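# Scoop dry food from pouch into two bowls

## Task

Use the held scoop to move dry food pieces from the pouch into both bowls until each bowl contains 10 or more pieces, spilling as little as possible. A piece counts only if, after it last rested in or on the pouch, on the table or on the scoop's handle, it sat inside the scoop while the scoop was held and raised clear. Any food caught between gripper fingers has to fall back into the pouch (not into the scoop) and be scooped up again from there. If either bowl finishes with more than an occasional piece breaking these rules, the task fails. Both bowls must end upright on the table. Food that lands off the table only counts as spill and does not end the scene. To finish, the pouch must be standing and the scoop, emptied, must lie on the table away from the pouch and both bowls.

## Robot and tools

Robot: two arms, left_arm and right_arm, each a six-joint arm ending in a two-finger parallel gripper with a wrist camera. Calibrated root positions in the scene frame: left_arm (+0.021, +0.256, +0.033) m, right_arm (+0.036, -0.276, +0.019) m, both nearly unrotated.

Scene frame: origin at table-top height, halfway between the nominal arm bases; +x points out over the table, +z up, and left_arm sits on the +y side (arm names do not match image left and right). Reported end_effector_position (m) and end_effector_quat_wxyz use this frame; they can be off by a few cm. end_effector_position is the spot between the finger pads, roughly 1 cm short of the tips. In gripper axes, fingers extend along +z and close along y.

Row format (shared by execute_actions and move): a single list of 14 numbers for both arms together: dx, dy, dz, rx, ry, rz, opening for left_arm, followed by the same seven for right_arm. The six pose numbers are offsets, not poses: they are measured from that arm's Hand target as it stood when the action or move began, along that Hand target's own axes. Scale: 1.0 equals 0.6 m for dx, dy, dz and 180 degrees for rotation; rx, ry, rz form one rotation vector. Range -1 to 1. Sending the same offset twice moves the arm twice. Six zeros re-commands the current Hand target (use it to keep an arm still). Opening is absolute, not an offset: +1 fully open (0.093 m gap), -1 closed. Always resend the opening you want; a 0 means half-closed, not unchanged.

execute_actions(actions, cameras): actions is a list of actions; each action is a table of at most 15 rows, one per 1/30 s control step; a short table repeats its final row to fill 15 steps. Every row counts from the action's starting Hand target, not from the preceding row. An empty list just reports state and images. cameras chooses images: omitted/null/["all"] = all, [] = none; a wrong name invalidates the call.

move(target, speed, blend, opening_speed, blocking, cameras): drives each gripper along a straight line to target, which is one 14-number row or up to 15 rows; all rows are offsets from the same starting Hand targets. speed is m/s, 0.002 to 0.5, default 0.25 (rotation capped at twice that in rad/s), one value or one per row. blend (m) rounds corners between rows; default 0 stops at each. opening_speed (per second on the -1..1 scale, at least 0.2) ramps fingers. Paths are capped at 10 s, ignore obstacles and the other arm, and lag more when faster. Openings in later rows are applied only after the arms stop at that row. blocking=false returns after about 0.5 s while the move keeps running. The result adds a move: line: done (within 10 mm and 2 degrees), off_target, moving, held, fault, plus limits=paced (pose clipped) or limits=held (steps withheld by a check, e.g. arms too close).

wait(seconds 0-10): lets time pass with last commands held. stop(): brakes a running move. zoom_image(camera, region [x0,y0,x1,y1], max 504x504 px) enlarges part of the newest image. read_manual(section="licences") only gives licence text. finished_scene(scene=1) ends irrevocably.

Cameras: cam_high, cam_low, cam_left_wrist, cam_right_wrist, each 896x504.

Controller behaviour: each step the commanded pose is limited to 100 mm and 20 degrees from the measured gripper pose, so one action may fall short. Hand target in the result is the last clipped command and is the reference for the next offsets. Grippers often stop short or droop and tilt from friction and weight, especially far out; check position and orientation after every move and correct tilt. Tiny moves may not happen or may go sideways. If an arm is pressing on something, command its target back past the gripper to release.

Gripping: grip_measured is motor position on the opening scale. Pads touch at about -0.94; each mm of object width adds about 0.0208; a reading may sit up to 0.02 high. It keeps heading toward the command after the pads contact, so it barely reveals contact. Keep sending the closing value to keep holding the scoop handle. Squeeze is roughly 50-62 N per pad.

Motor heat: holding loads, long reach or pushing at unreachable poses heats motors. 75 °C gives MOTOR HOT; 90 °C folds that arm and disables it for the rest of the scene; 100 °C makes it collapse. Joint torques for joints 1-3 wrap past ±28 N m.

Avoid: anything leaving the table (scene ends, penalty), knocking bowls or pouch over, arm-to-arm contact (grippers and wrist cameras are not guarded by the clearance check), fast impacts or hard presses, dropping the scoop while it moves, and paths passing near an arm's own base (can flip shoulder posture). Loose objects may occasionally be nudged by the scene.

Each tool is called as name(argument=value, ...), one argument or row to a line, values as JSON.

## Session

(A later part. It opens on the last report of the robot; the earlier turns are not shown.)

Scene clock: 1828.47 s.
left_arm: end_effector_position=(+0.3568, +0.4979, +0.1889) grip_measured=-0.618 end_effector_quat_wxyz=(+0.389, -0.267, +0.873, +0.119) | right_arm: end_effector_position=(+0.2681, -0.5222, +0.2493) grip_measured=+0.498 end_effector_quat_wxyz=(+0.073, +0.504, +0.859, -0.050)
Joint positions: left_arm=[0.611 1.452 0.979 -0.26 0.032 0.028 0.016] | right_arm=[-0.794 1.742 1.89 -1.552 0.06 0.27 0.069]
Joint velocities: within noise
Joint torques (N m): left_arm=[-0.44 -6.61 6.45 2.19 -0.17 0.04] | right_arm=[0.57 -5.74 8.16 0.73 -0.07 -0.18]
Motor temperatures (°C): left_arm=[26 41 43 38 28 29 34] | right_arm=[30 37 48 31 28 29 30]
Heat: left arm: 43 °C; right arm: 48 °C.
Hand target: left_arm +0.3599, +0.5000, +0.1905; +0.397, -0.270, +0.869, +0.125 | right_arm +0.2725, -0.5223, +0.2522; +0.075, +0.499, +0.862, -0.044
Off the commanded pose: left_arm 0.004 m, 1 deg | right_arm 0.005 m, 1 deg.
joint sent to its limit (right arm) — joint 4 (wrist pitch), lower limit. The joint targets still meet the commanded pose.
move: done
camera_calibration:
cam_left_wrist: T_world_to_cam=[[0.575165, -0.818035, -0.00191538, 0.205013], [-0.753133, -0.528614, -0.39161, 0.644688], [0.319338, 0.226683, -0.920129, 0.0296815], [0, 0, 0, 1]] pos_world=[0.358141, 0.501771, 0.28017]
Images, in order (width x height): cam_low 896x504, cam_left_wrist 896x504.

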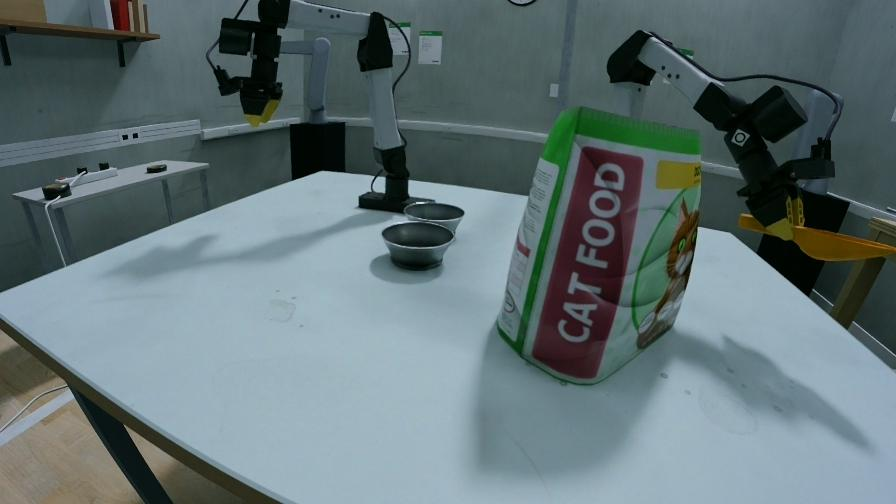

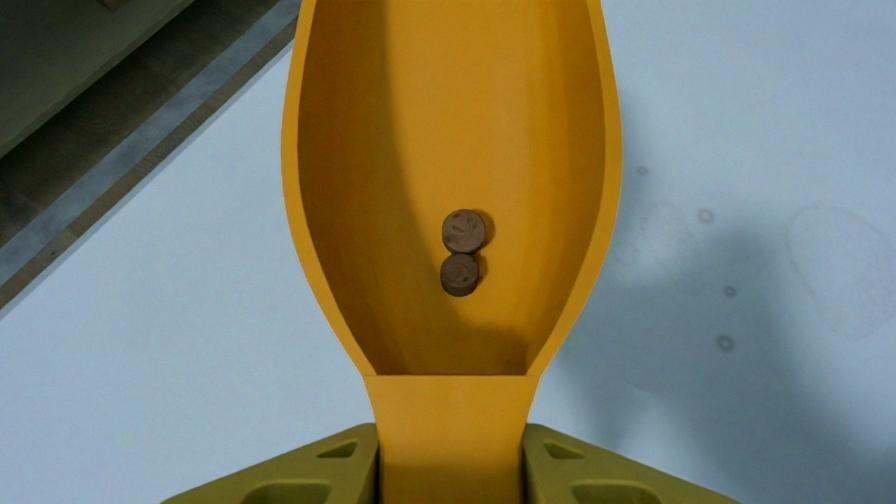

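move(
  target=[
    [0.17,0,0.147,0,0,0,-1,0,0,0,0,0,0,0.5],
    [0.1894,0,0.164,0,0,0,-1,0,0,0,0,0,0,0.5],
  ],
  speed=[0.2,0.05],
  cameras=["cam_left_wrist","cam_low"],
)

zoom_image(
  camera="cam_low",
  region=[690, 120, 896, 300],
)

Scene clock: 1848.47 s.
left_arm: end_effector_position=(+0.3584, +0.4992, +0.0397) grip_measured=-0.618 end_effector_quat_wxyz=(+0.391, -0.267, +0.873, +0.120) | right_arm: end_effector_position=(+0.2681, -0.5222, +0.2493) grip_measured=+0.498 end_effector_quat_wxyz=(+0.073, +0.504, +0.859, -0.050)
Joint positions: left_arm=[0.611 1.817 0.648 0.44 0.032 0.028 0.016] | right_arm=[-0.794 1.742 1.89 -1.552 0.06 0.27 0.069]
Joint velocities: within noise
Joint torques (N m): left_arm=[-0.29 -7.65 4.42 2.18 -0.15 0.05] | right_arm=[0.59 -5.74 8.18 0.73 -0.08 -0.18]
Motor temperatures (°C): left_arm=[26 39 42 43 28 29 34] | right_arm=[30 37 48 31 28 29 30]
Heat: left arm: 43 °C; right arm: 48 °C.
Hand target: left_arm +0.3597, +0.5005, +0.0402; +0.397, -0.270, +0.869, +0.125 | right_arm +0.2725, -0.5223, +0.2522; +0.075, +0.499, +0.862, -0.044
Off the commanded pose: left_arm 0.002 m, 1 deg | right_arm 0.005 m, 1 deg.
joint sent to its limit (right arm) — joint 4 (wrist pitch), lower limit. The joint targets still meet the commanded pose.
move: done
camera_calibration:
cam_left_wrist: T_world_to_cam=[[0.575403, -0.817867, -0.00226059, 0.204684], [-0.751836, -0.527855, -0.39511, 0.587417], [0.321954, 0.229047, -0.918631, -0.110581], [0, 0, 0, 1]] pos_world=[0.359468, 0.502804, 0.130974]
Images, in order (width x height): cam_low 896x504, cam_left_wrist 896x504.

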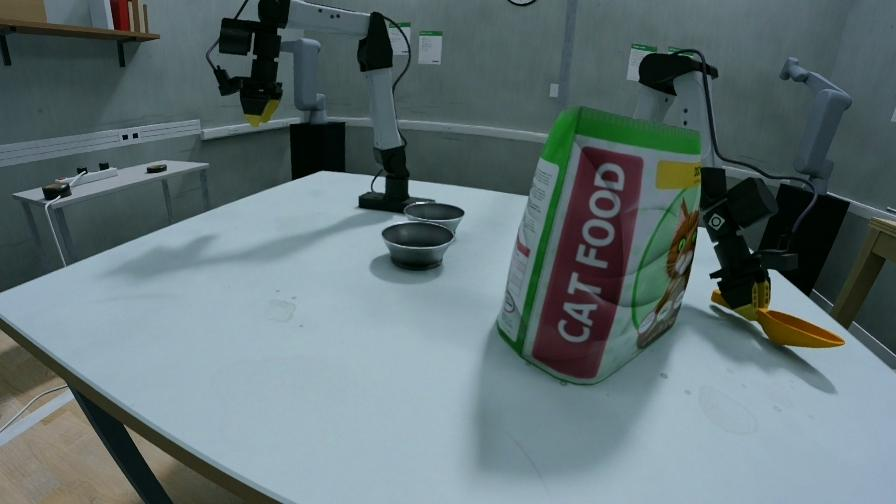

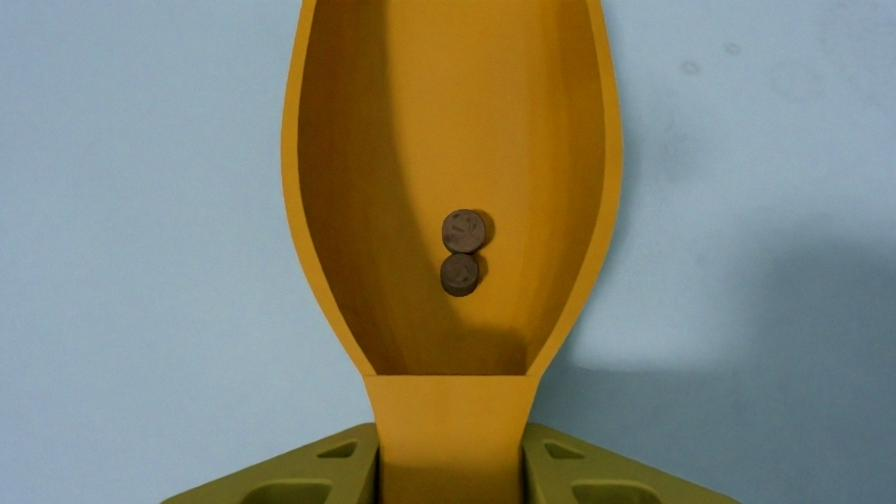

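Scaled by 2.447 from the camera's 896x504 image, which has a finer 1280x720 frame.

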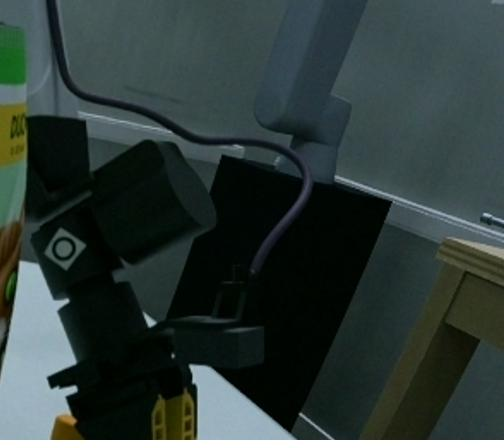

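move(
  target=[0.0101,0,0.00875,0,0,0,-1,0,0,0,0,0,0,0.5],
  speed=0.03,
  cameras=["cam_left_wrist","cam_low"],
)

zoom_image(
  camera="cam_low",
  region=[680, 240, 870, 380],
)

Scene clock: 1854.17 s.
left_arm: end_effector_position=(+0.3592, +0.4998, +0.0332) grip_measured=-0.618 end_effector_quat_wxyz=(+0.393, -0.267, +0.872, +0.120) | right_arm: end_effector_position=(+0.2681, -0.5222, +0.2493) grip_measured=+0.498 end_effector_quat_wxyz=(+0.073, +0.504, +0.859, -0.050)
Joint positions: left_arm=[0.611 1.847 0.643 0.48 0.032 0.028 0.016] | right_arm=[-0.794 1.742 1.89 -1.552 0.06 0.27 0.069]
Joint velocities: within noise
Joint torques (N m): left_arm=[-0.28 -7.5 4.14 2.17 -0.15 0.05] | right_arm=[0.57 -5.74 8.17 0.73 -0.07 -0.18]
Motor temperatures (°C): left_arm=[26 39 42 43 28 29 34] | right_arm=[30 37 48 31 28 29 30]
Heat: left arm: 43 °C; right arm: 48 °C.
Hand target: left_arm +0.3597, +0.5006, +0.0321; +0.397, -0.270, +0.869, +0.125 | right_arm +0.2725, -0.5223, +0.2522; +0.075, +0.499, +0.862, -0.044
Off the commanded pose: left_arm 0.001 m, 1 deg | right_arm 0.005 m, 1 deg.
joint sent to its limit (right arm) — joint 4 (wrist pitch), lower limit. The joint targets still meet the commanded pose.
move: done
camera_calibration:
cam_left_wrist: T_world_to_cam=[[0.575411, -0.817861, -0.00235975, 0.20469], [-0.750496, -0.526865, -0.39896, 0.584924], [0.325051, 0.231337, -0.916965, -0.119262], [0, 0, 0, 1]] pos_world=[0.359968, 0.503174, 0.124486]
Images, in order (width x height): cam_low 896x504, cam_left_wrist 896x504.

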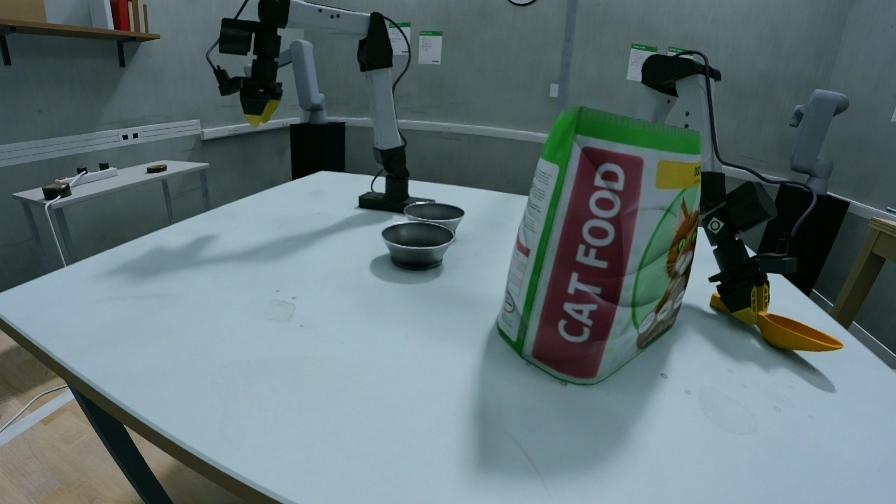

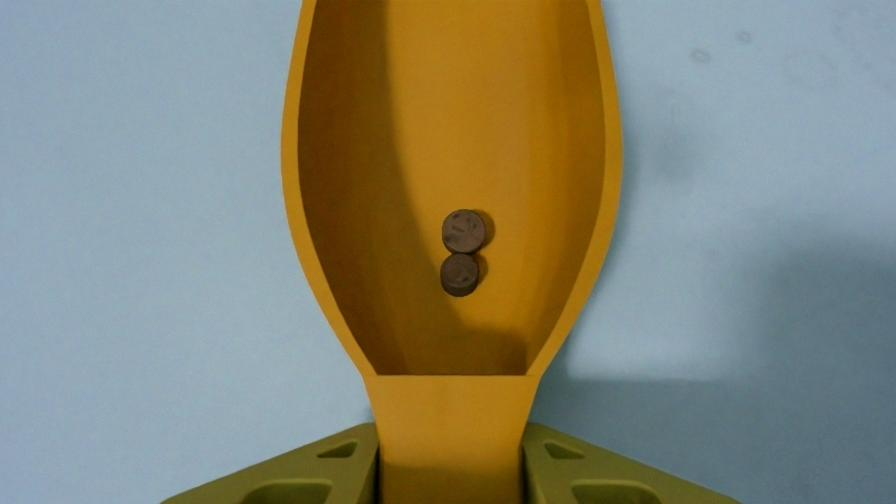

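Scaled by 2.653 from the camera's 896x504 image, which has a finer 1280x720 frame.

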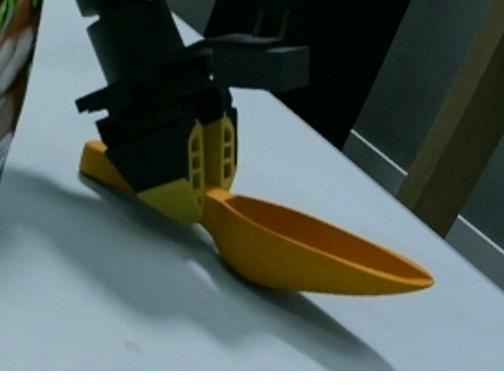

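move(
  target=[0.0063,0,0.0055,0,0,0,-1,0,0,0,0,0,0,0.5],
  speed=0.02,
  cameras=["cam_left_wrist","cam_low"],
)

zoom_image(
  camera="cam_low",
  region=[680, 240, 870, 380],
)

Scene clock: 1861.67 s.
left_arm: end_effector_position=(+0.3626, +0.5023, +0.0344) grip_measured=-0.618 end_effector_quat_wxyz=(+0.403, -0.265, +0.867, +0.124) | right_arm: end_effector_position=(+0.2681, -0.5222, +0.2493) grip_measured=+0.498 end_effector_quat_wxyz=(+0.073, +0.504, +0.859, -0.050)
Joint positions: left_arm=[0.611 1.86 0.643 0.516 0.032 0.028 0.016] | right_arm=[-0.794 1.742 1.89 -1.552 0.06 0.27 0.069]
Joint velocities: within noise
Joint torques (N m): left_arm=[-0.25 -7.04 3.75 2.08 -0.15 0.06] | right_arm=[0.58 -5.74 8.16 0.74 -0.08 -0.19]
Motor temperatures (°C): left_arm=[26 39 42 44 28 29 34] | right_arm=[30 37 48 31 28 29 30]
Heat: left arm: 44 °C; right arm: 48 °C.
Hand target: left_arm +0.3597, +0.5006, +0.0272; +0.397, -0.270, +0.869, +0.125 | right_arm +0.2725, -0.5223, +0.2522; +0.075, +0.499, +0.862, -0.044
Off the commanded pose: left_arm 0.008 m, 1 deg | right_arm 0.005 m, 1 deg.
joint sent to its limit (right arm) — joint 4 (wrist pitch), lower limit. The joint targets still meet the commanded pose.
move: done
camera_calibration:
cam_left_wrist: T_world_to_cam=[[0.575459, -0.817825, -0.00289985, 0.204777], [-0.742961, -0.521293, -0.419836, 0.584498], [0.341841, 0.243753, -0.907595, -0.132479], [0, 0, 0, 1]] pos_world=[0.361705, 0.504458, 0.12575]
Images, in order (width x height): cam_low 896x504, cam_left_wrist 896x504.

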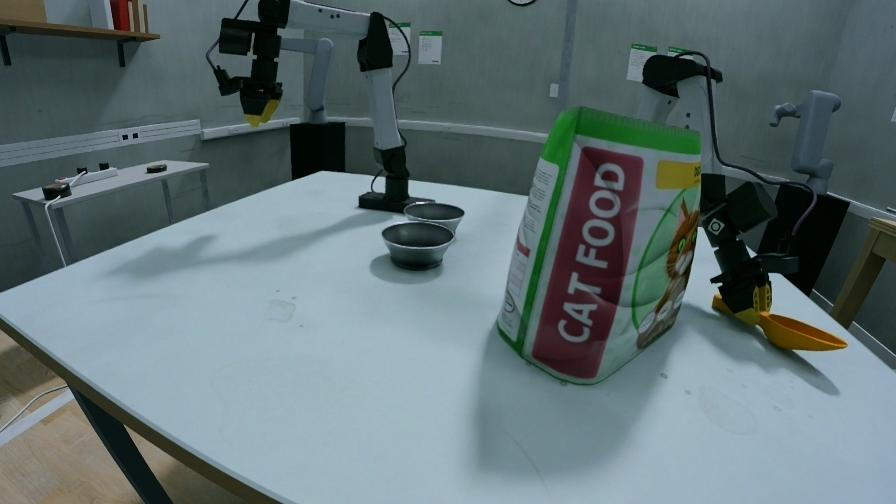

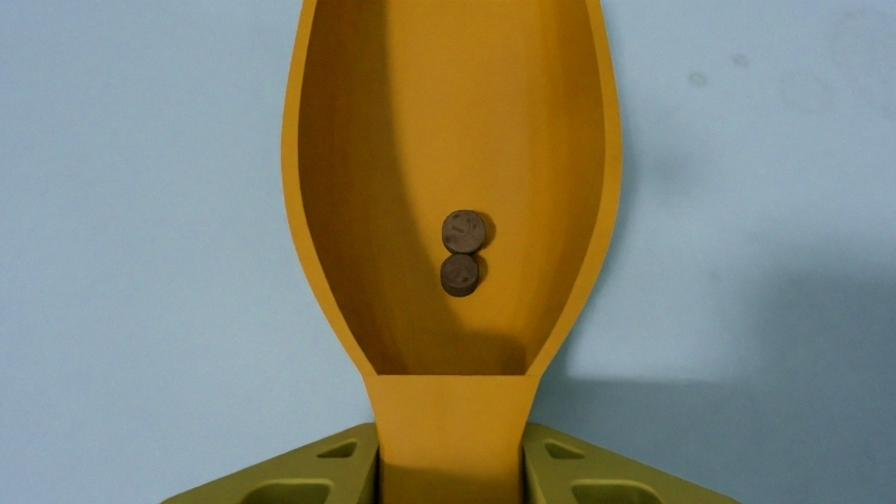

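Scaled by 2.653 from the camera's 896x504 image, which has a finer 1280x720 frame.

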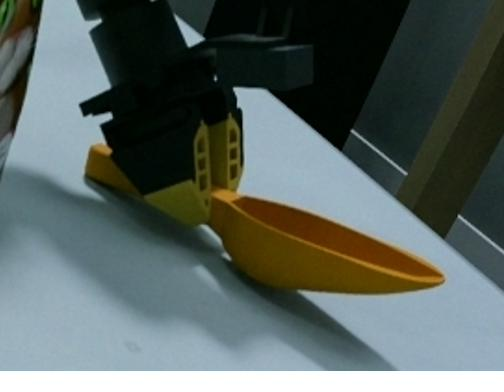

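move(
  target=[-0.0142,0,-0.005,0,0,0,-1,0,0,0,0,0,0,0.5],
  speed=0.03,
  cameras=[],
)

move(
  target=[0,0,0,0,0,0,-0.3,0,0,0,0,0,0,0.5],
  opening_speed=0.5,
  cameras=["cam_left_wrist","cam_low"],
)

zoom_image(
  camera="cam_low",
  region=[680, 240, 870, 380],
)

Scene clock: 1901.73 s.
left_arm: end_effector_position=(+0.3624, +0.5021, +0.0340) grip_measured=-0.618 end_effector_quat_wxyz=(+0.402, -0.266, +0.868, +0.123) | right_arm: end_effector_position=(+0.2681, -0.5222, +0.2493) grip_measured=+0.498 end_effector_quat_wxyz=(+0.073, +0.504, +0.859, -0.050)
Joint positions: left_arm=[0.611 1.861 0.643 0.515 0.032 0.028 0.016] | right_arm=[-0.794 1.742 1.89 -1.552 0.06 0.27 0.069]
Joint velocities: within noise
Joint torques (N m): left_arm=[-0.34 -9.18 5.52 1.67 -0.15 0.05] | right_arm=[0.59 -5.76 8.17 0.74 -0.07 -0.18]
Motor temperatures (°C): left_arm=[26 39 40 43 28 29 34] | right_arm=[30 37 48 31 28 29 30]
Heat: left arm: 43 °C; right arm: 48 °C.
Hand target: left_arm +0.3624, +0.5024, +0.0354; +0.396, -0.270, +0.869, +0.125 | right_arm +0.2725, -0.5223, +0.2522; +0.075, +0.499, +0.862, -0.044
Off the commanded pose: left_arm 0.002 m, 1 deg | right_arm 0.005 m, 1 deg.
joint sent to its limit (right arm) — joint 4 (wrist pitch), lower limit. The joint targets still meet the commanded pose.
move: done
No camera images: "cameras" was empty.

Scene clock: 1903.33 s.
left_arm: end_effector_position=(+0.3599, +0.5003, +0.0303) grip_measured=-0.302 end_effector_quat_wxyz=(+0.393, -0.267, +0.872, +0.120) | right_arm: end_effector_position=(+0.2681, -0.5222, +0.2493) grip_measured=+0.498 end_effector_quat_wxyz=(+0.073, +0.504, +0.859, -0.050)
Joint positions: left_arm=[0.611 1.861 0.643 0.495 0.032 0.028 0.031] | right_arm=[-0.794 1.742 1.89 -1.552 0.06 0.27 0.069]
Joint velocities: within noise
Joint torques (N m): left_arm=[-0.31 -9.17 5.48 1.85 -0.16 0.05] | right_arm=[0.55 -5.76 8.16 0.74 -0.08 -0.18]
Motor temperatures (°C): left_arm=[26 39 40 42 28 29 34] | right_arm=[30 37 48 31 28 29 30]
Heat: left arm: 42 °C; right arm: 48 °C.
Hand target: left_arm +0.3624, +0.5024, +0.0355; +0.397, -0.270, +0.869, +0.125 | right_arm +0.2725, -0.5223, +0.2522; +0.075, +0.499, +0.862, -0.044
Off the commanded pose: left_arm 0.006 m, 1 deg | right_arm 0.005 m, 1 deg.
joint sent to its limit (right arm) — joint 4 (wrist pitch), lower limit. The joint targets still meet the commanded pose.
move: done
camera_calibration:
cam_left_wrist: T_world_to_cam=[[0.575413, -0.817859, -0.00238679, 0.204702], [-0.750128, -0.526593, -0.400009, 0.584308], [0.325894, 0.231961, -0.916508, -0.122826], [0, 0, 0, 1]] pos_world=[0.360546, 0.503601, 0.121646]
Images, in order (width x height): cam_low 896x504, cam_left_wrist 896x504.

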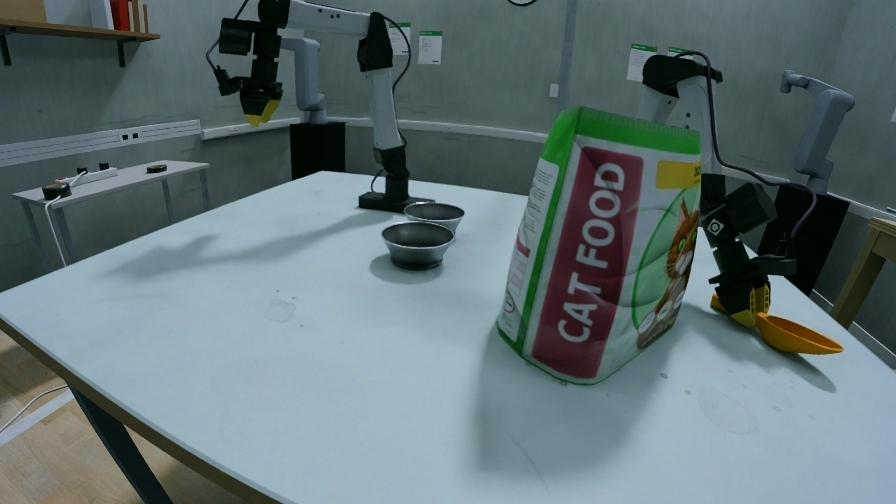

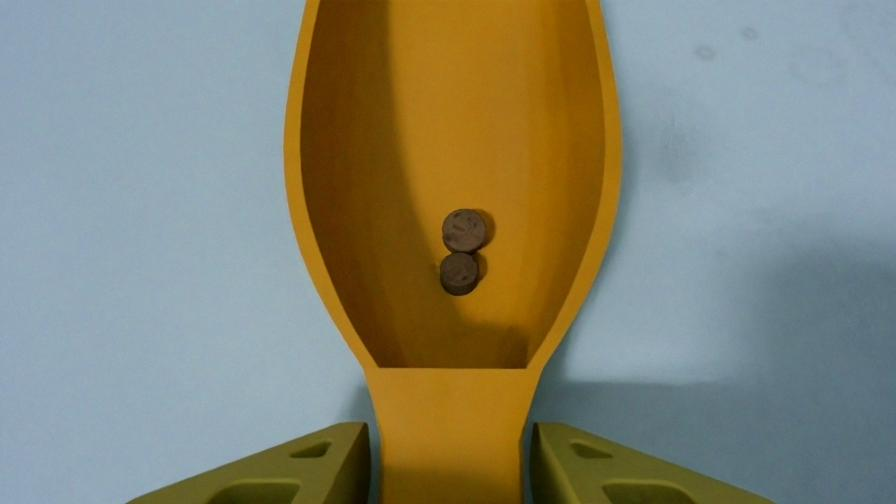

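Scaled by 2.653 from the camera's 896x504 image, which has a finer 1280x720 frame.

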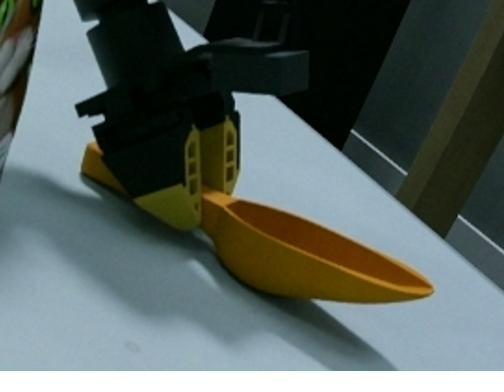

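move(
  target=[
    [0.0296,0,-0.0405,0,0,0,-0.3,0,0,0,0,0,0,0.5],
    [0.0296,0,-0.0405,0,-0.117,0,-0.3,0,0,0,0,0,0,0.5],
  ],
  speed=[0.06,0.15],
  cameras=["cam_left_wrist","cam_low"],
)

zoom_image(
  camera="cam_low",
  region=[680, 240, 870, 380],
)

Scene clock: 1923.23 s.
left_arm: end_effector_position=(+0.3389, +0.4848, +0.0382) grip_measured=-0.302 end_effector_quat_wxyz=(+0.546, -0.239, +0.784, +0.173) | right_arm: end_effector_position=(+0.2681, -0.5222, +0.2493) grip_measured=+0.498 end_effector_quat_wxyz=(+0.073, +0.504, +0.859, -0.050)
Joint positions: left_arm=[0.611 2.109 0.334 1.424 0.032 0.024 0.031] | right_arm=[-0.794 1.742 1.89 -1.552 0.06 0.27 0.069]
Joint velocities: within noise
Joint torques (N m): left_arm=[0.36 -6.91 1.94 2.39 -0.01 0.04] | right_arm=[0.54 -5.76 8.16 0.74 -0.07 -0.19]
Motor temperatures (°C): left_arm=[26 40 40 43 28 29 32] | right_arm=[30 37 48 31 28 29 30]
Heat: left arm: 43 °C; right arm: 48 °C.
Hand target: left_arm +0.3377, +0.4854, +0.0380; +0.549, -0.242, +0.781, +0.172 | right_arm +0.2725, -0.5223, +0.2522; +0.075, +0.499, +0.862, -0.044
Off the commanded pose: left_arm 0.001 m, 1 deg | right_arm 0.005 m, 1 deg.
joint sent to its limit (right arm) — joint 4 (wrist pitch), lower limit. The joint targets still meet the commanded pose.
move: done
camera_calibration:
cam_left_wrist: T_world_to_cam=[[0.578717, -0.815502, -0.00651855, 0.202002], [-0.580298, -0.406164, -0.705893, 0.459367], [0.57301, 0.412295, -0.708289, -0.28433], [0, 0, 0, 1]] pos_world=[0.312591, 0.468538, 0.124193]
Images, in order (width x height): cam_low 896x504, cam_left_wrist 896x504.

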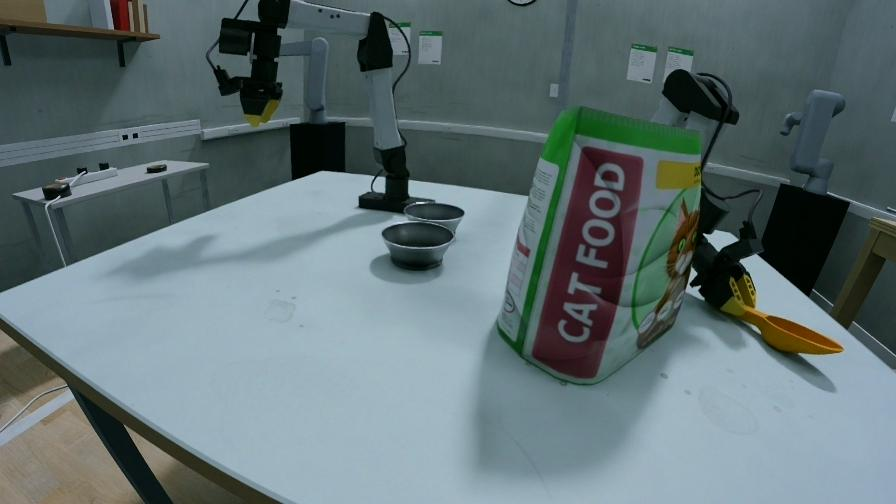

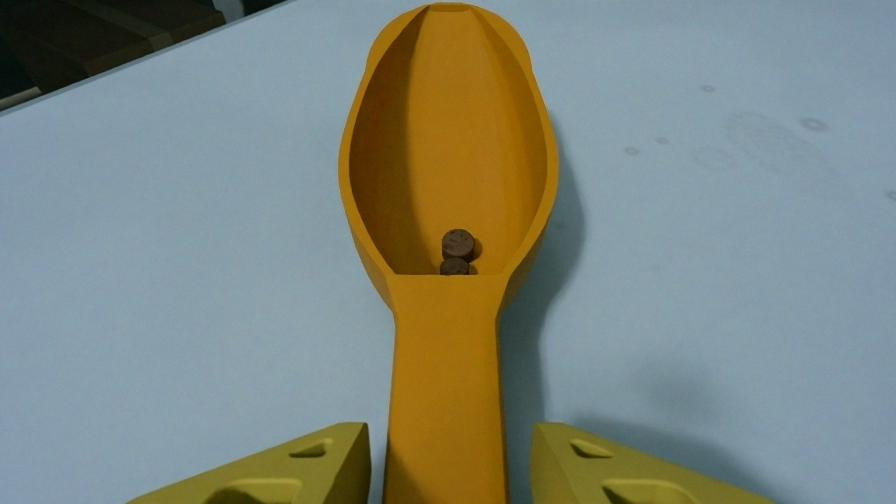

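Scaled by 2.653 from the camera's 896x504 image, which has a finer 1280x720 frame.

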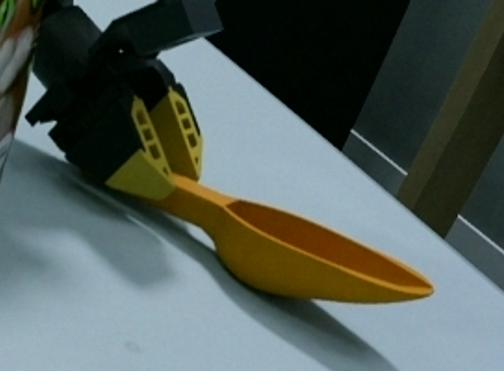

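move(
  target=[0.0085,0,0.003,0,0,0,-0.3,0,0,0,0,0,0,0.5],
  speed=0.05,
  cameras=["cam_left_wrist"],
)

move(
  target=[0,0,0,0,0,0,-1,0,0,0,0,0,0,0.5],
  speed=0.05,
  opening_speed=0.6,
  cameras=["cam_left_wrist","cam_low"],
)

Scene clock: 1971.33 s.
left_arm: end_effector_position=(+0.3378, +0.4839, +0.0318) grip_measured=-0.302 end_effector_quat_wxyz=(+0.544, -0.239, +0.785, +0.173) | right_arm: end_effector_position=(+0.2681, -0.5222, +0.2493) grip_measured=+0.498 end_effector_quat_wxyz=(+0.073, +0.504, +0.859, -0.050)
Joint positions: left_arm=[0.611 2.147 0.334 1.458 0.032 0.024 0.031] | right_arm=[-0.794 1.742 1.89 -1.552 0.06 0.27 0.069]
Joint velocities: within noise
Joint torques (N m): left_arm=[0.35 -7.01 2.1 2.41 -0.01 0.04] | right_arm=[0.55 -5.75 8.18 0.74 -0.08 -0.18]
Motor temperatures (°C): left_arm=[26 38 38 52 28 29 31] | right_arm=[30 37 48 31 28 29 30]
Heat: left arm: 52 °C; right arm: 48 °C.
Hand target: left_arm +0.3377, +0.4854, +0.0326; +0.549, -0.242, +0.781, +0.172 | right_arm +0.2725, -0.5223, +0.2522; +0.075, +0.499, +0.862, -0.044
Off the commanded pose: left_arm 0.002 m, 1 deg | right_arm 0.005 m, 1 deg.
joint sent to its limit (right arm) — joint 4 (wrist pitch), lower limit. The joint targets still meet the commanded pose.
move: done
camera_calibration:
cam_left_wrist: T_world_to_cam=[[0.578696, -0.815518, -0.00643639, 0.201944], [-0.582675, -0.407921, -0.702915, 0.455365], [0.570615, 0.410524, -0.711244, -0.286129], [0, 0, 0, 1]] pos_world=[0.311735, 0.467905, 0.117876]
Images, in order (width x height): cam_left_wrist 896x504.

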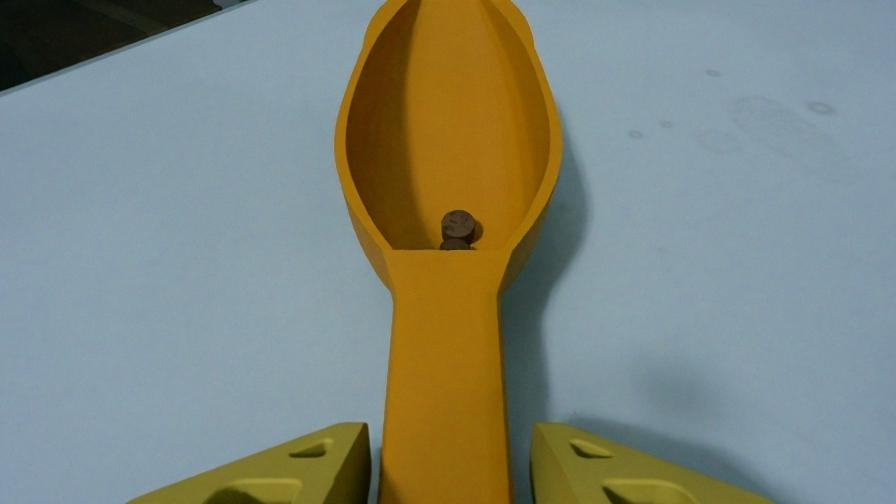

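Scene clock: 1972.70 s.
left_arm: end_effector_position=(+0.3378, +0.4839, +0.0318) grip_measured=-0.618 end_effector_quat_wxyz=(+0.544, -0.239, +0.785, +0.173) | right_arm: end_effector_position=(+0.2681, -0.5222, +0.2493) grip_measured=+0.498 end_effector_quat_wxyz=(+0.073, +0.504, +0.859, -0.050)
Joint positions: left_arm=[0.611 2.147 0.334 1.458 0.032 0.023 0.016] | right_arm=[-0.794 1.742 1.89 -1.552 0.06 0.27 0.069]
Joint velocities: within noise
Joint torques (N m): left_arm=[0.36 -6.99 2.1 2.42 -0.02 0.04] | right_arm=[0.55 -5.76 8.17 0.74 -0.07 -0.2]
Motor temperatures (°C): left_arm=[26 38 38 52 28 29 31] | right_arm=[30 37 48 31 28 29 30]
Heat: left arm: 52 °C; right arm: 48 °C.
Hand target: left_arm +0.3377, +0.4854, +0.0326; +0.549, -0.242, +0.781, +0.172 | right_arm +0.2725, -0.5223, +0.2522; +0.075, +0.499, +0.862, -0.044
Off the commanded pose: left_arm 0.002 m, 1 deg | right_arm 0.005 m, 1 deg.
joint sent to its limit (right arm) — joint 4 (wrist pitch), lower limit. The joint targets still meet the commanded pose.
move: done
camera_calibration:
cam_left_wrist: T_world_to_cam=[[0.578805, -0.815443, -0.00607875, 0.20186], [-0.582478, -0.408206, -0.702913, 0.455436], [0.570705, 0.410391, -0.711249, -0.286094], [0, 0, 0, 1]] pos_world=[0.311719, 0.467927, 0.117875]
Images, in order (width x height): cam_low 896x504, cam_left_wrist 896x504.

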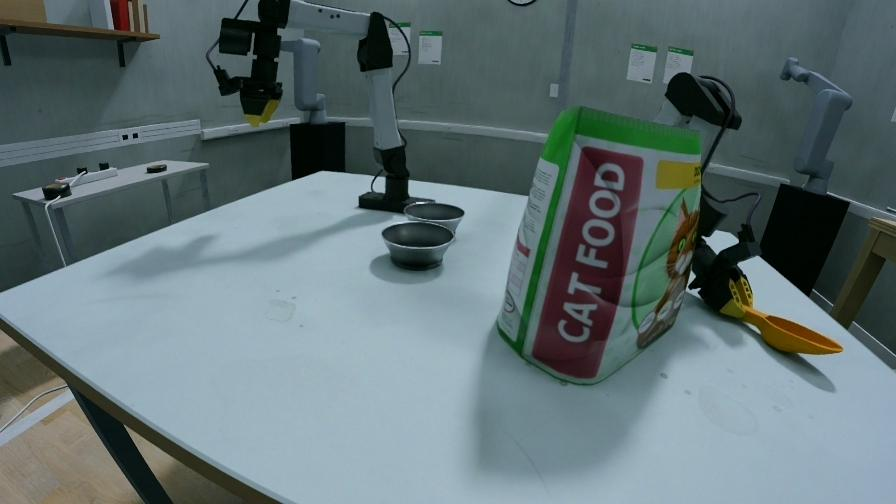

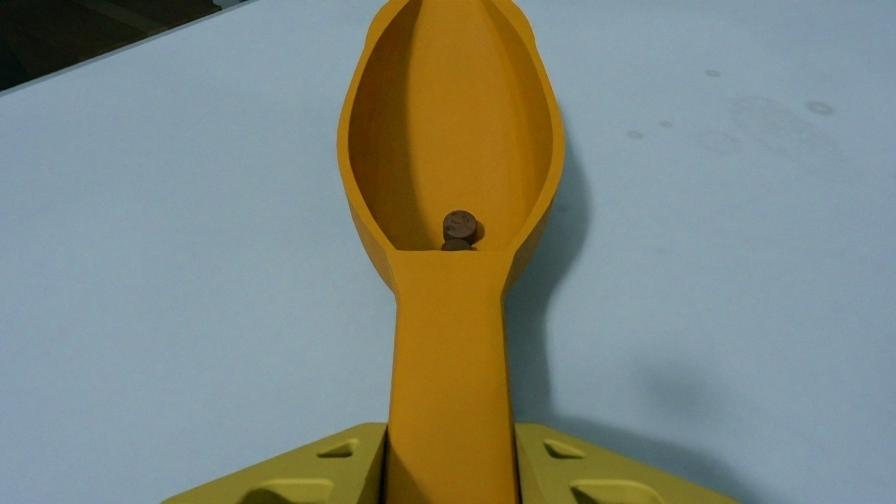

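move(
  target=[
    [-0.157,0,-0.056,0,0,0,-1,0,0,0,0,0,0,0.5],
    [-0.58,0,-0.208,0,0,0,-1,0,0,0,0,0,0,0.5],
  ],
  speed=[0.1,0.2],
  blend=0.02,
  cameras=["cam_left_wrist"],
)

Scene clock: 1981.10 s.
left_arm: end_effector_position=(+0.3378, +0.4840, +0.3894) grip_measured=-0.618 end_effector_quat_wxyz=(+0.537, -0.242, +0.790, +0.169) | right_arm: end_effector_position=(+0.2681, -0.5222, +0.2493) grip_measured=+0.498 end_effector_quat_wxyz=(+0.073, +0.504, +0.859, -0.050)
Joint positions: left_arm=[0.611 1.212 1.312 -0.475 0.032 0.022 0.016] | right_arm=[-0.794 1.742 1.89 -1.552 0.06 0.27 0.069]
Joint velocities: within noise
Joint torques (N m): left_arm=[-0.06 -4.63 9.03 2.3 -0.06 0.04] | right_arm=[0.55 -5.78 8.18 0.74 -0.08 -0.19]
Motor temperatures (°C): left_arm=[26 38 38 51 28 29 32] | right_arm=[30 37 48 31 28 29 30]
Heat: left arm: 51 °C; right arm: 48 °C.
Hand target: left_arm +0.3387, +0.4846, +0.4023; +0.549, -0.242, +0.781, +0.172 | right_arm +0.2725, -0.5223, +0.2522; +0.075, +0.499, +0.862, -0.044
Off the commanded pose: left_arm 0.013 m, 2 deg | right_arm 0.005 m, 1 deg.
joint sent to its limit (right arm) — joint 4 (wrist pitch), lower limit. The joint targets still meet the commanded pose.
move: off_target (left_arm)
camera_calibration:
cam_left_wrist: T_world_to_cam=[[0.579169, -0.815196, -0.00426453, 0.203085], [-0.593, -0.417705, -0.688384, 0.709355], [0.559387, 0.40122, -0.725334, -0.0179815], [0, 0, 0, 1]] pos_world=[0.313086, 0.46907, 0.476133]
Images, in order (width x height): cam_left_wrist 896x504.

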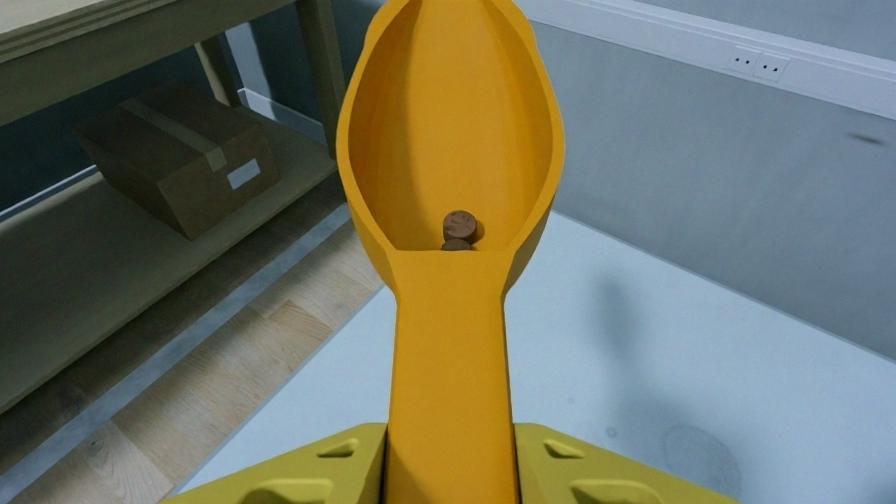

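move(
  target=[
    [-0.0198,-0.122,-0.0827,0.2069,0.0016,0.0747,-1,0,0,0,0,0,0,0.5],
    [0.0225,-0.312,-0.202,0.4055,0.0014,0.1464,-1,0,0,0,0,0,0,0.5],
  ],
  speed=0.2,
  blend=0.03,
  cameras=["cam_left_wrist","cam_high"],
)

Scene clock: 2001.87 s.
left_arm: end_effector_position=(+0.3474, +0.2664, +0.4216) grip_measured=-0.618 end_effector_quat_wxyz=(+0.524, +0.290, +0.773, -0.208) | right_arm: end_effector_position=(+0.2681, -0.5222, +0.2493) grip_measured=+0.498 end_effector_quat_wxyz=(+0.073, +0.504, +0.859, -0.050)
Joint positions: left_arm=[0.477 1.411 1.721 -1.186 1.078 0.793 0.016] | right_arm=[-0.794 1.742 1.89 -1.552 0.06 0.27 0.069]
Joint velocities: within noise
Joint torques (N m): left_arm=[-0.29 -4.77 7.91 1.38 0.65 0.18] | right_arm=[0.57 -5.76 8.17 0.73 -0.08 -0.18]
Motor temperatures (°C): left_arm=[26 37 42 49 28 29 33] | right_arm=[30 37 48 31 28 29 30]
Heat: left arm: 49 °C; right arm: 48 °C.
Hand target: left_arm +0.3474, +0.2631, +0.4299; +0.532, +0.300, +0.763, -0.210 | right_arm +0.2725, -0.5223, +0.2522; +0.075, +0.499, +0.862, -0.044
Off the commanded pose: left_arm 0.009 m, 2 deg | right_arm 0.005 m, 1 deg.
joint sent to its limit (right arm) — joint 4 (wrist pitch), lower limit. The joint targets still meet the commanded pose.
move: done
camera_calibration:
cam_left_wrist: T_world_to_cam=[[-0.652643, -0.757337, 0.0223135, 0.421646], [-0.55795, 0.460478, -0.690399, 0.401003], [0.51259, -0.463034, -0.723084, 0.332807], [0, 0, 0, 1]] pos_world=[0.32833, 0.288776, 0.508092]
Images, in order (width x height): cam_high 896x504, cam_left_wrist 896x504.

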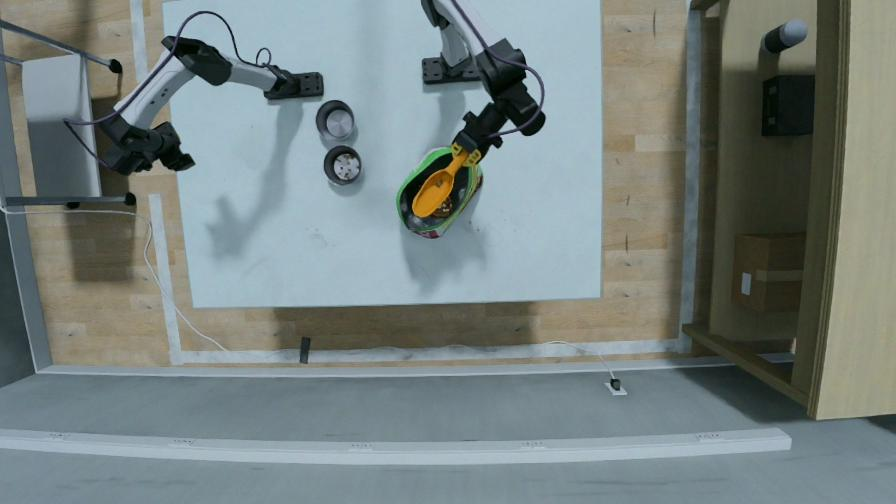

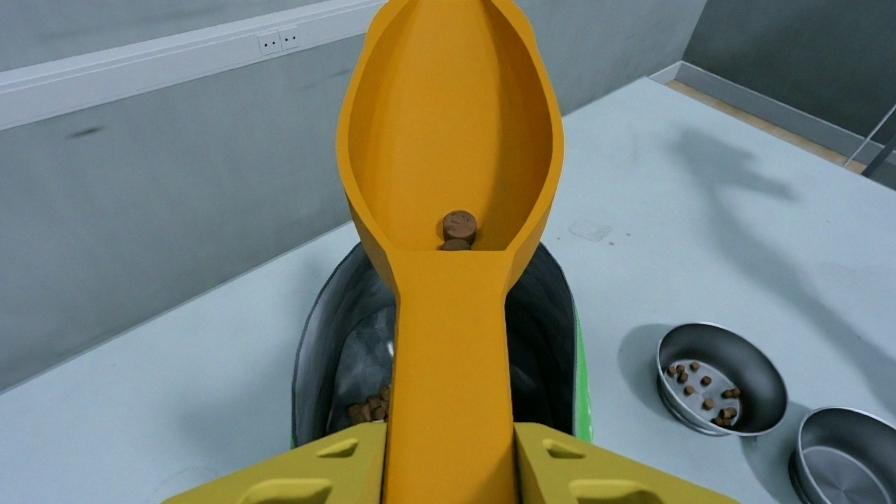

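zoom_image(
  camera="cam_left_wrist",
  region=[620, 300, 896, 500],
)

Scaled by 1.826 from the camera's 896x504 image, which has a finer 1280x720 frame.

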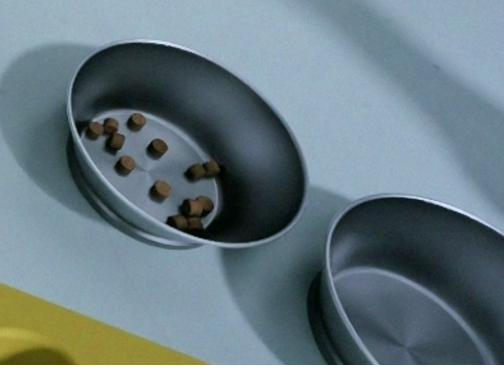

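move(
  target=[
    [0.0978,0,0.0719,0,0.222,0,-1,0,0,0,0,0,0,0.5],
    [0.2588,0,0.1648,0,0.344,0,-1,0,0,0,0,0,0,0.5],
  ],
  speed=0.12,
  blend=0.015,
  cameras=["cam_left_wrist","cam_high"],
)

Scene clock: 2031.57 s.
left_arm: end_effector_position=(+0.3770, +0.2354, +0.2523) grip_measured=-0.618 end_effector_quat_wxyz=(+0.079, +0.368, +0.926, -0.026) | right_arm: end_effector_position=(+0.2681, -0.5222, +0.2493) grip_measured=+0.498 end_effector_quat_wxyz=(+0.073, +0.504, +0.859, -0.050)
Joint positions: left_arm=[-0.034 1.838 1.963 -1.566 0.106 0.741 0.016] | right_arm=[-0.794 1.742 1.89 -1.552 0.06 0.27 0.069]
Joint velocities: within noise
Joint torques (N m): left_arm=[-0.24 -9.03 5.16 0.59 -0.07 0.03] | right_arm=[0.62 -5.76 8.17 0.74 -0.08 -0.19]
Motor temperatures (°C): left_arm=[26 37 44 45 28 29 33] | right_arm=[30 37 48 31 28 29 30]
Heat: left arm: 45 °C; right arm: 48 °C.
Hand target: left_arm +0.3759, +0.2363, +0.2502; +0.064, +0.366, +0.928, -0.026 | right_arm +0.2725, -0.5223, +0.2522; +0.075, +0.499, +0.862, -0.044
Off the commanded pose: left_arm 0.003 m, 2 deg | right_arm 0.005 m, 1 deg.
joint sent to its limit (left arm) — joint 4 (wrist pitch), lower limit. The joint targets still meet the commanded pose.
joint sent to its limit (right arm) — joint 4 (wrist pitch), lower limit. The joint targets still meet the commanded pose.
move: done
camera_calibration:
cam_left_wrist: T_world_to_cam=[[-0.675527, -0.736949, -0.0238605, 0.436679], [-0.714905, 0.646714, 0.265841, 0.0889741], [-0.180481, 0.196641, -0.963721, 0.347602], [0, 0, 0, 1]] pos_world=[0.421332, 0.195916, 0.321758]
Images, in order (width x height): cam_high 896x504, cam_left_wrist 896x504.

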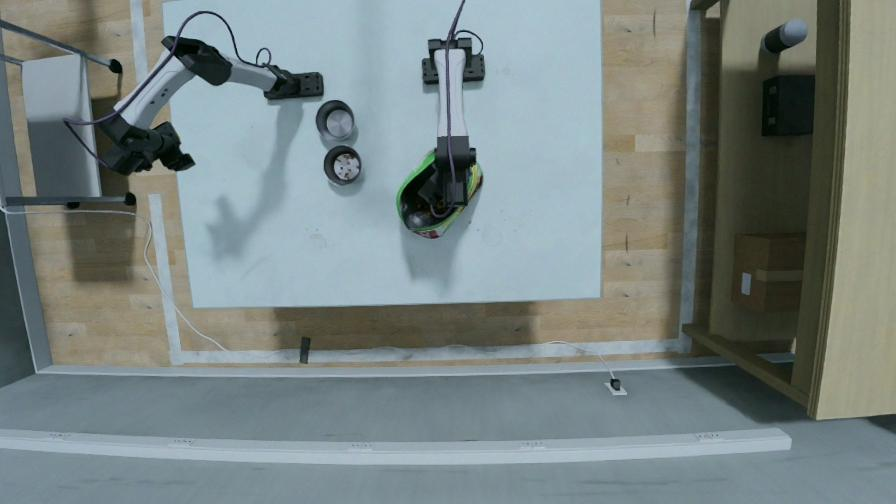

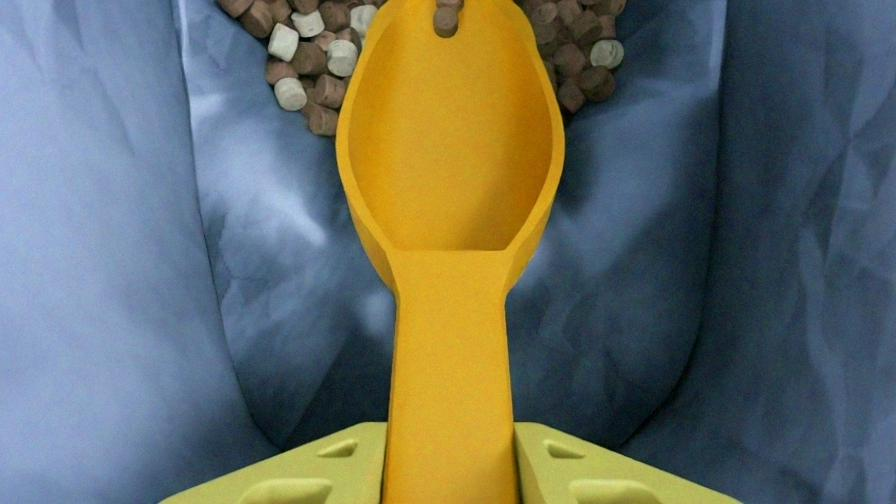

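move(
  target=[0.0192,0,0.073,0,0.05,0,-1,0,0,0,0,0,0,0.5],
  speed=0.08,
  cameras=["cam_left_wrist"],
)

Scene clock: 2041.10 s.
left_arm: end_effector_position=(+0.3770, +0.2357, +0.2272) grip_measured=-0.618 end_effector_quat_wxyz=(+0.036, +0.370, +0.928, +0.002) | right_arm: end_effector_position=(+0.2681, -0.5222, +0.2493) grip_measured=+0.498 end_effector_quat_wxyz=(+0.073, +0.504, +0.859, -0.050)
Joint positions: left_arm=[-0.073 1.87 1.909 -1.541 0.02 0.711 0.016] | right_arm=[-0.794 1.742 1.89 -1.552 0.06 0.27 0.069]
Joint velocities: within noise
Joint torques (N m): left_arm=[-0.34 -5.87 3.29 0.34 -0.34 0] | right_arm=[0.57 -5.74 8.17 0.74 -0.07 -0.18]
Motor temperatures (°C): left_arm=[26 38 43 44 28 29 33] | right_arm=[30 37 48 31 28 29 30]
Heat: left arm: 44 °C; right arm: 48 °C.
Hand target: left_arm +0.3719, +0.2400, +0.2051; -0.010, +0.367, +0.930, +0.003 | right_arm +0.2725, -0.5223, +0.2522; +0.075, +0.499, +0.862, -0.044
Off the commanded pose: left_arm 0.023 m, 5 deg | right_arm 0.005 m, 1 deg.
joint sent to its limit (right arm) — joint 4 (wrist pitch), lower limit. The joint targets still meet the commanded pose.
move: off_target (left_arm)
camera_calibration:
cam_left_wrist: T_world_to_cam=[[-0.678458, -0.733263, -0.0449511, 0.44138], [-0.695385, 0.621268, 0.361201, 0.0724343], [-0.236929, 0.276318, -0.931404, 0.318488], [0, 0, 0, 1]] pos_world=[0.425286, 0.190643, 0.290318]
Images, in order (width x height): cam_left_wrist 896x504.

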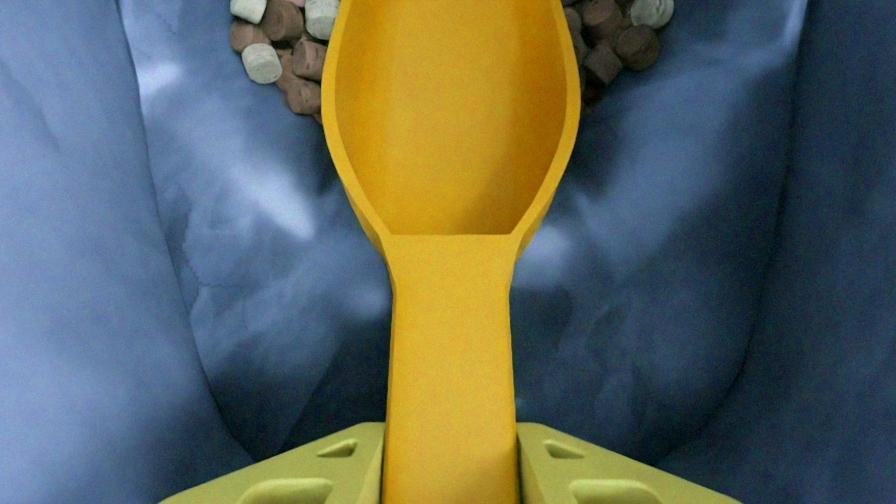

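execute_actions(
  actions=[
    [[0,0,0,0,0,0.04,-1,0,0,0,0,0,0,0.5],[0,0,0,0,0,0.05,-1,0,0,0,0,0,0,0.5],[0,0,0,0,0,0.05,-1,0,0,0,0,0,0,0.5],[0,0,0,0,0,0.05,-1,0,0,0,0,0,0,0.5],[0,0,0,0,0,0.05,-1,0,0,0,0,0,0,0.5],[0,0,0,0,0,0,-1,0,0,0,0,0,0,0.5],[0,0,0,0,0,-0.05,-1,0,0,0,0,0,0,0.5],[0,0,0,0,0,-0.05,-1,0,0,0,0,0,0,0.5],[0,0,0,0,0,-0.05,-1,0,0,0,0,0,0,0.5],[0,0,0,0,0,-0.05,-1,0,0,0,0,0,0,0.5],[0,0,0,0,0,-0.05,-1,0,0,0,0,0,0,0.5],[0,0,0,0,0,0,-1,0,0,0,0,0,0,0.5]],
  ],
  cameras=["cam_left_wrist"],
)

Scene clock: 2054.50 s.
left_arm: end_effector_position=(+0.3743, +0.2351, +0.2251) grip_measured=-0.618 end_effector_quat_wxyz=(+0.028, +0.360, +0.933, +0.004) | right_arm: end_effector_position=(+0.2681, -0.5222, +0.2493) grip_measured=+0.498 end_effector_quat_wxyz=(+0.073, +0.504, +0.859, -0.050)
Joint positions: left_arm=[-0.08 1.87 1.903 -1.547 0.01 0.682 0.016] | right_arm=[-0.794 1.742 1.89 -1.552 0.06 0.27 0.069]
Joint velocities: within noise
Joint torques (N m): left_arm=[0.28 -5.97 3.71 0.38 -0.22 0.31] | right_arm=[0.58 -5.74 8.23 0.73 -0.08 -0.19]
Motor temperatures (°C): left_arm=[26 38 42 42 28 29 33] | right_arm=[30 37 48 31 28 29 30]
Heat: left arm: 42 °C; right arm: 48 °C.
Hand target: left_arm +0.3719, +0.2400, +0.2051; -0.009, +0.367, +0.930, +0.003 | right_arm +0.2725, -0.5223, +0.2522; +0.075, +0.499, +0.862, -0.044
Off the commanded pose: left_arm 0.021 m, 4 deg | right_arm 0.005 m, 1 deg.
joint sent to its limit (right arm) — joint 4 (wrist pitch), lower limit. The joint targets still meet the commanded pose.
camera_calibration:
cam_left_wrist: T_world_to_cam=[[-0.661665, -0.748594, -0.0425025, 0.43583], [-0.704669, 0.601471, 0.376396, 0.0764322], [-0.256204, 0.278998, -0.925484, 0.321272], [0, 0, 0, 1]] pos_world=[0.424544, 0.190654, 0.287087]
Images, in order (width x height): cam_left_wrist 896x504.

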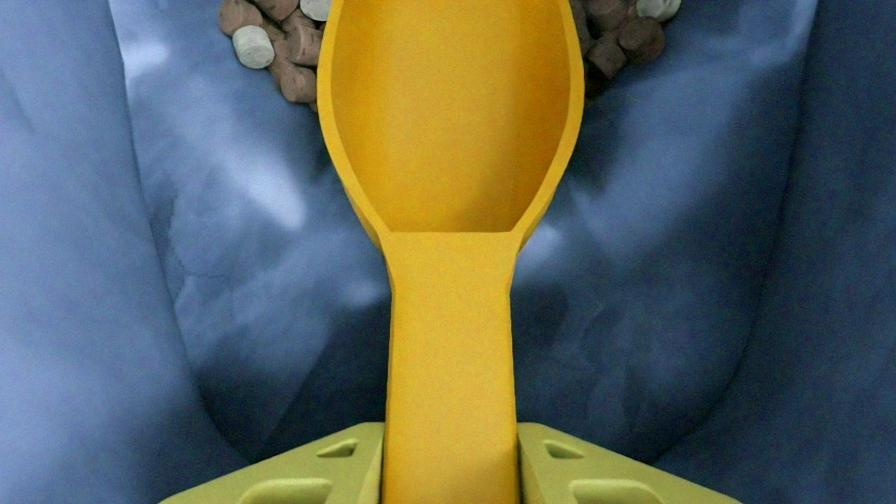

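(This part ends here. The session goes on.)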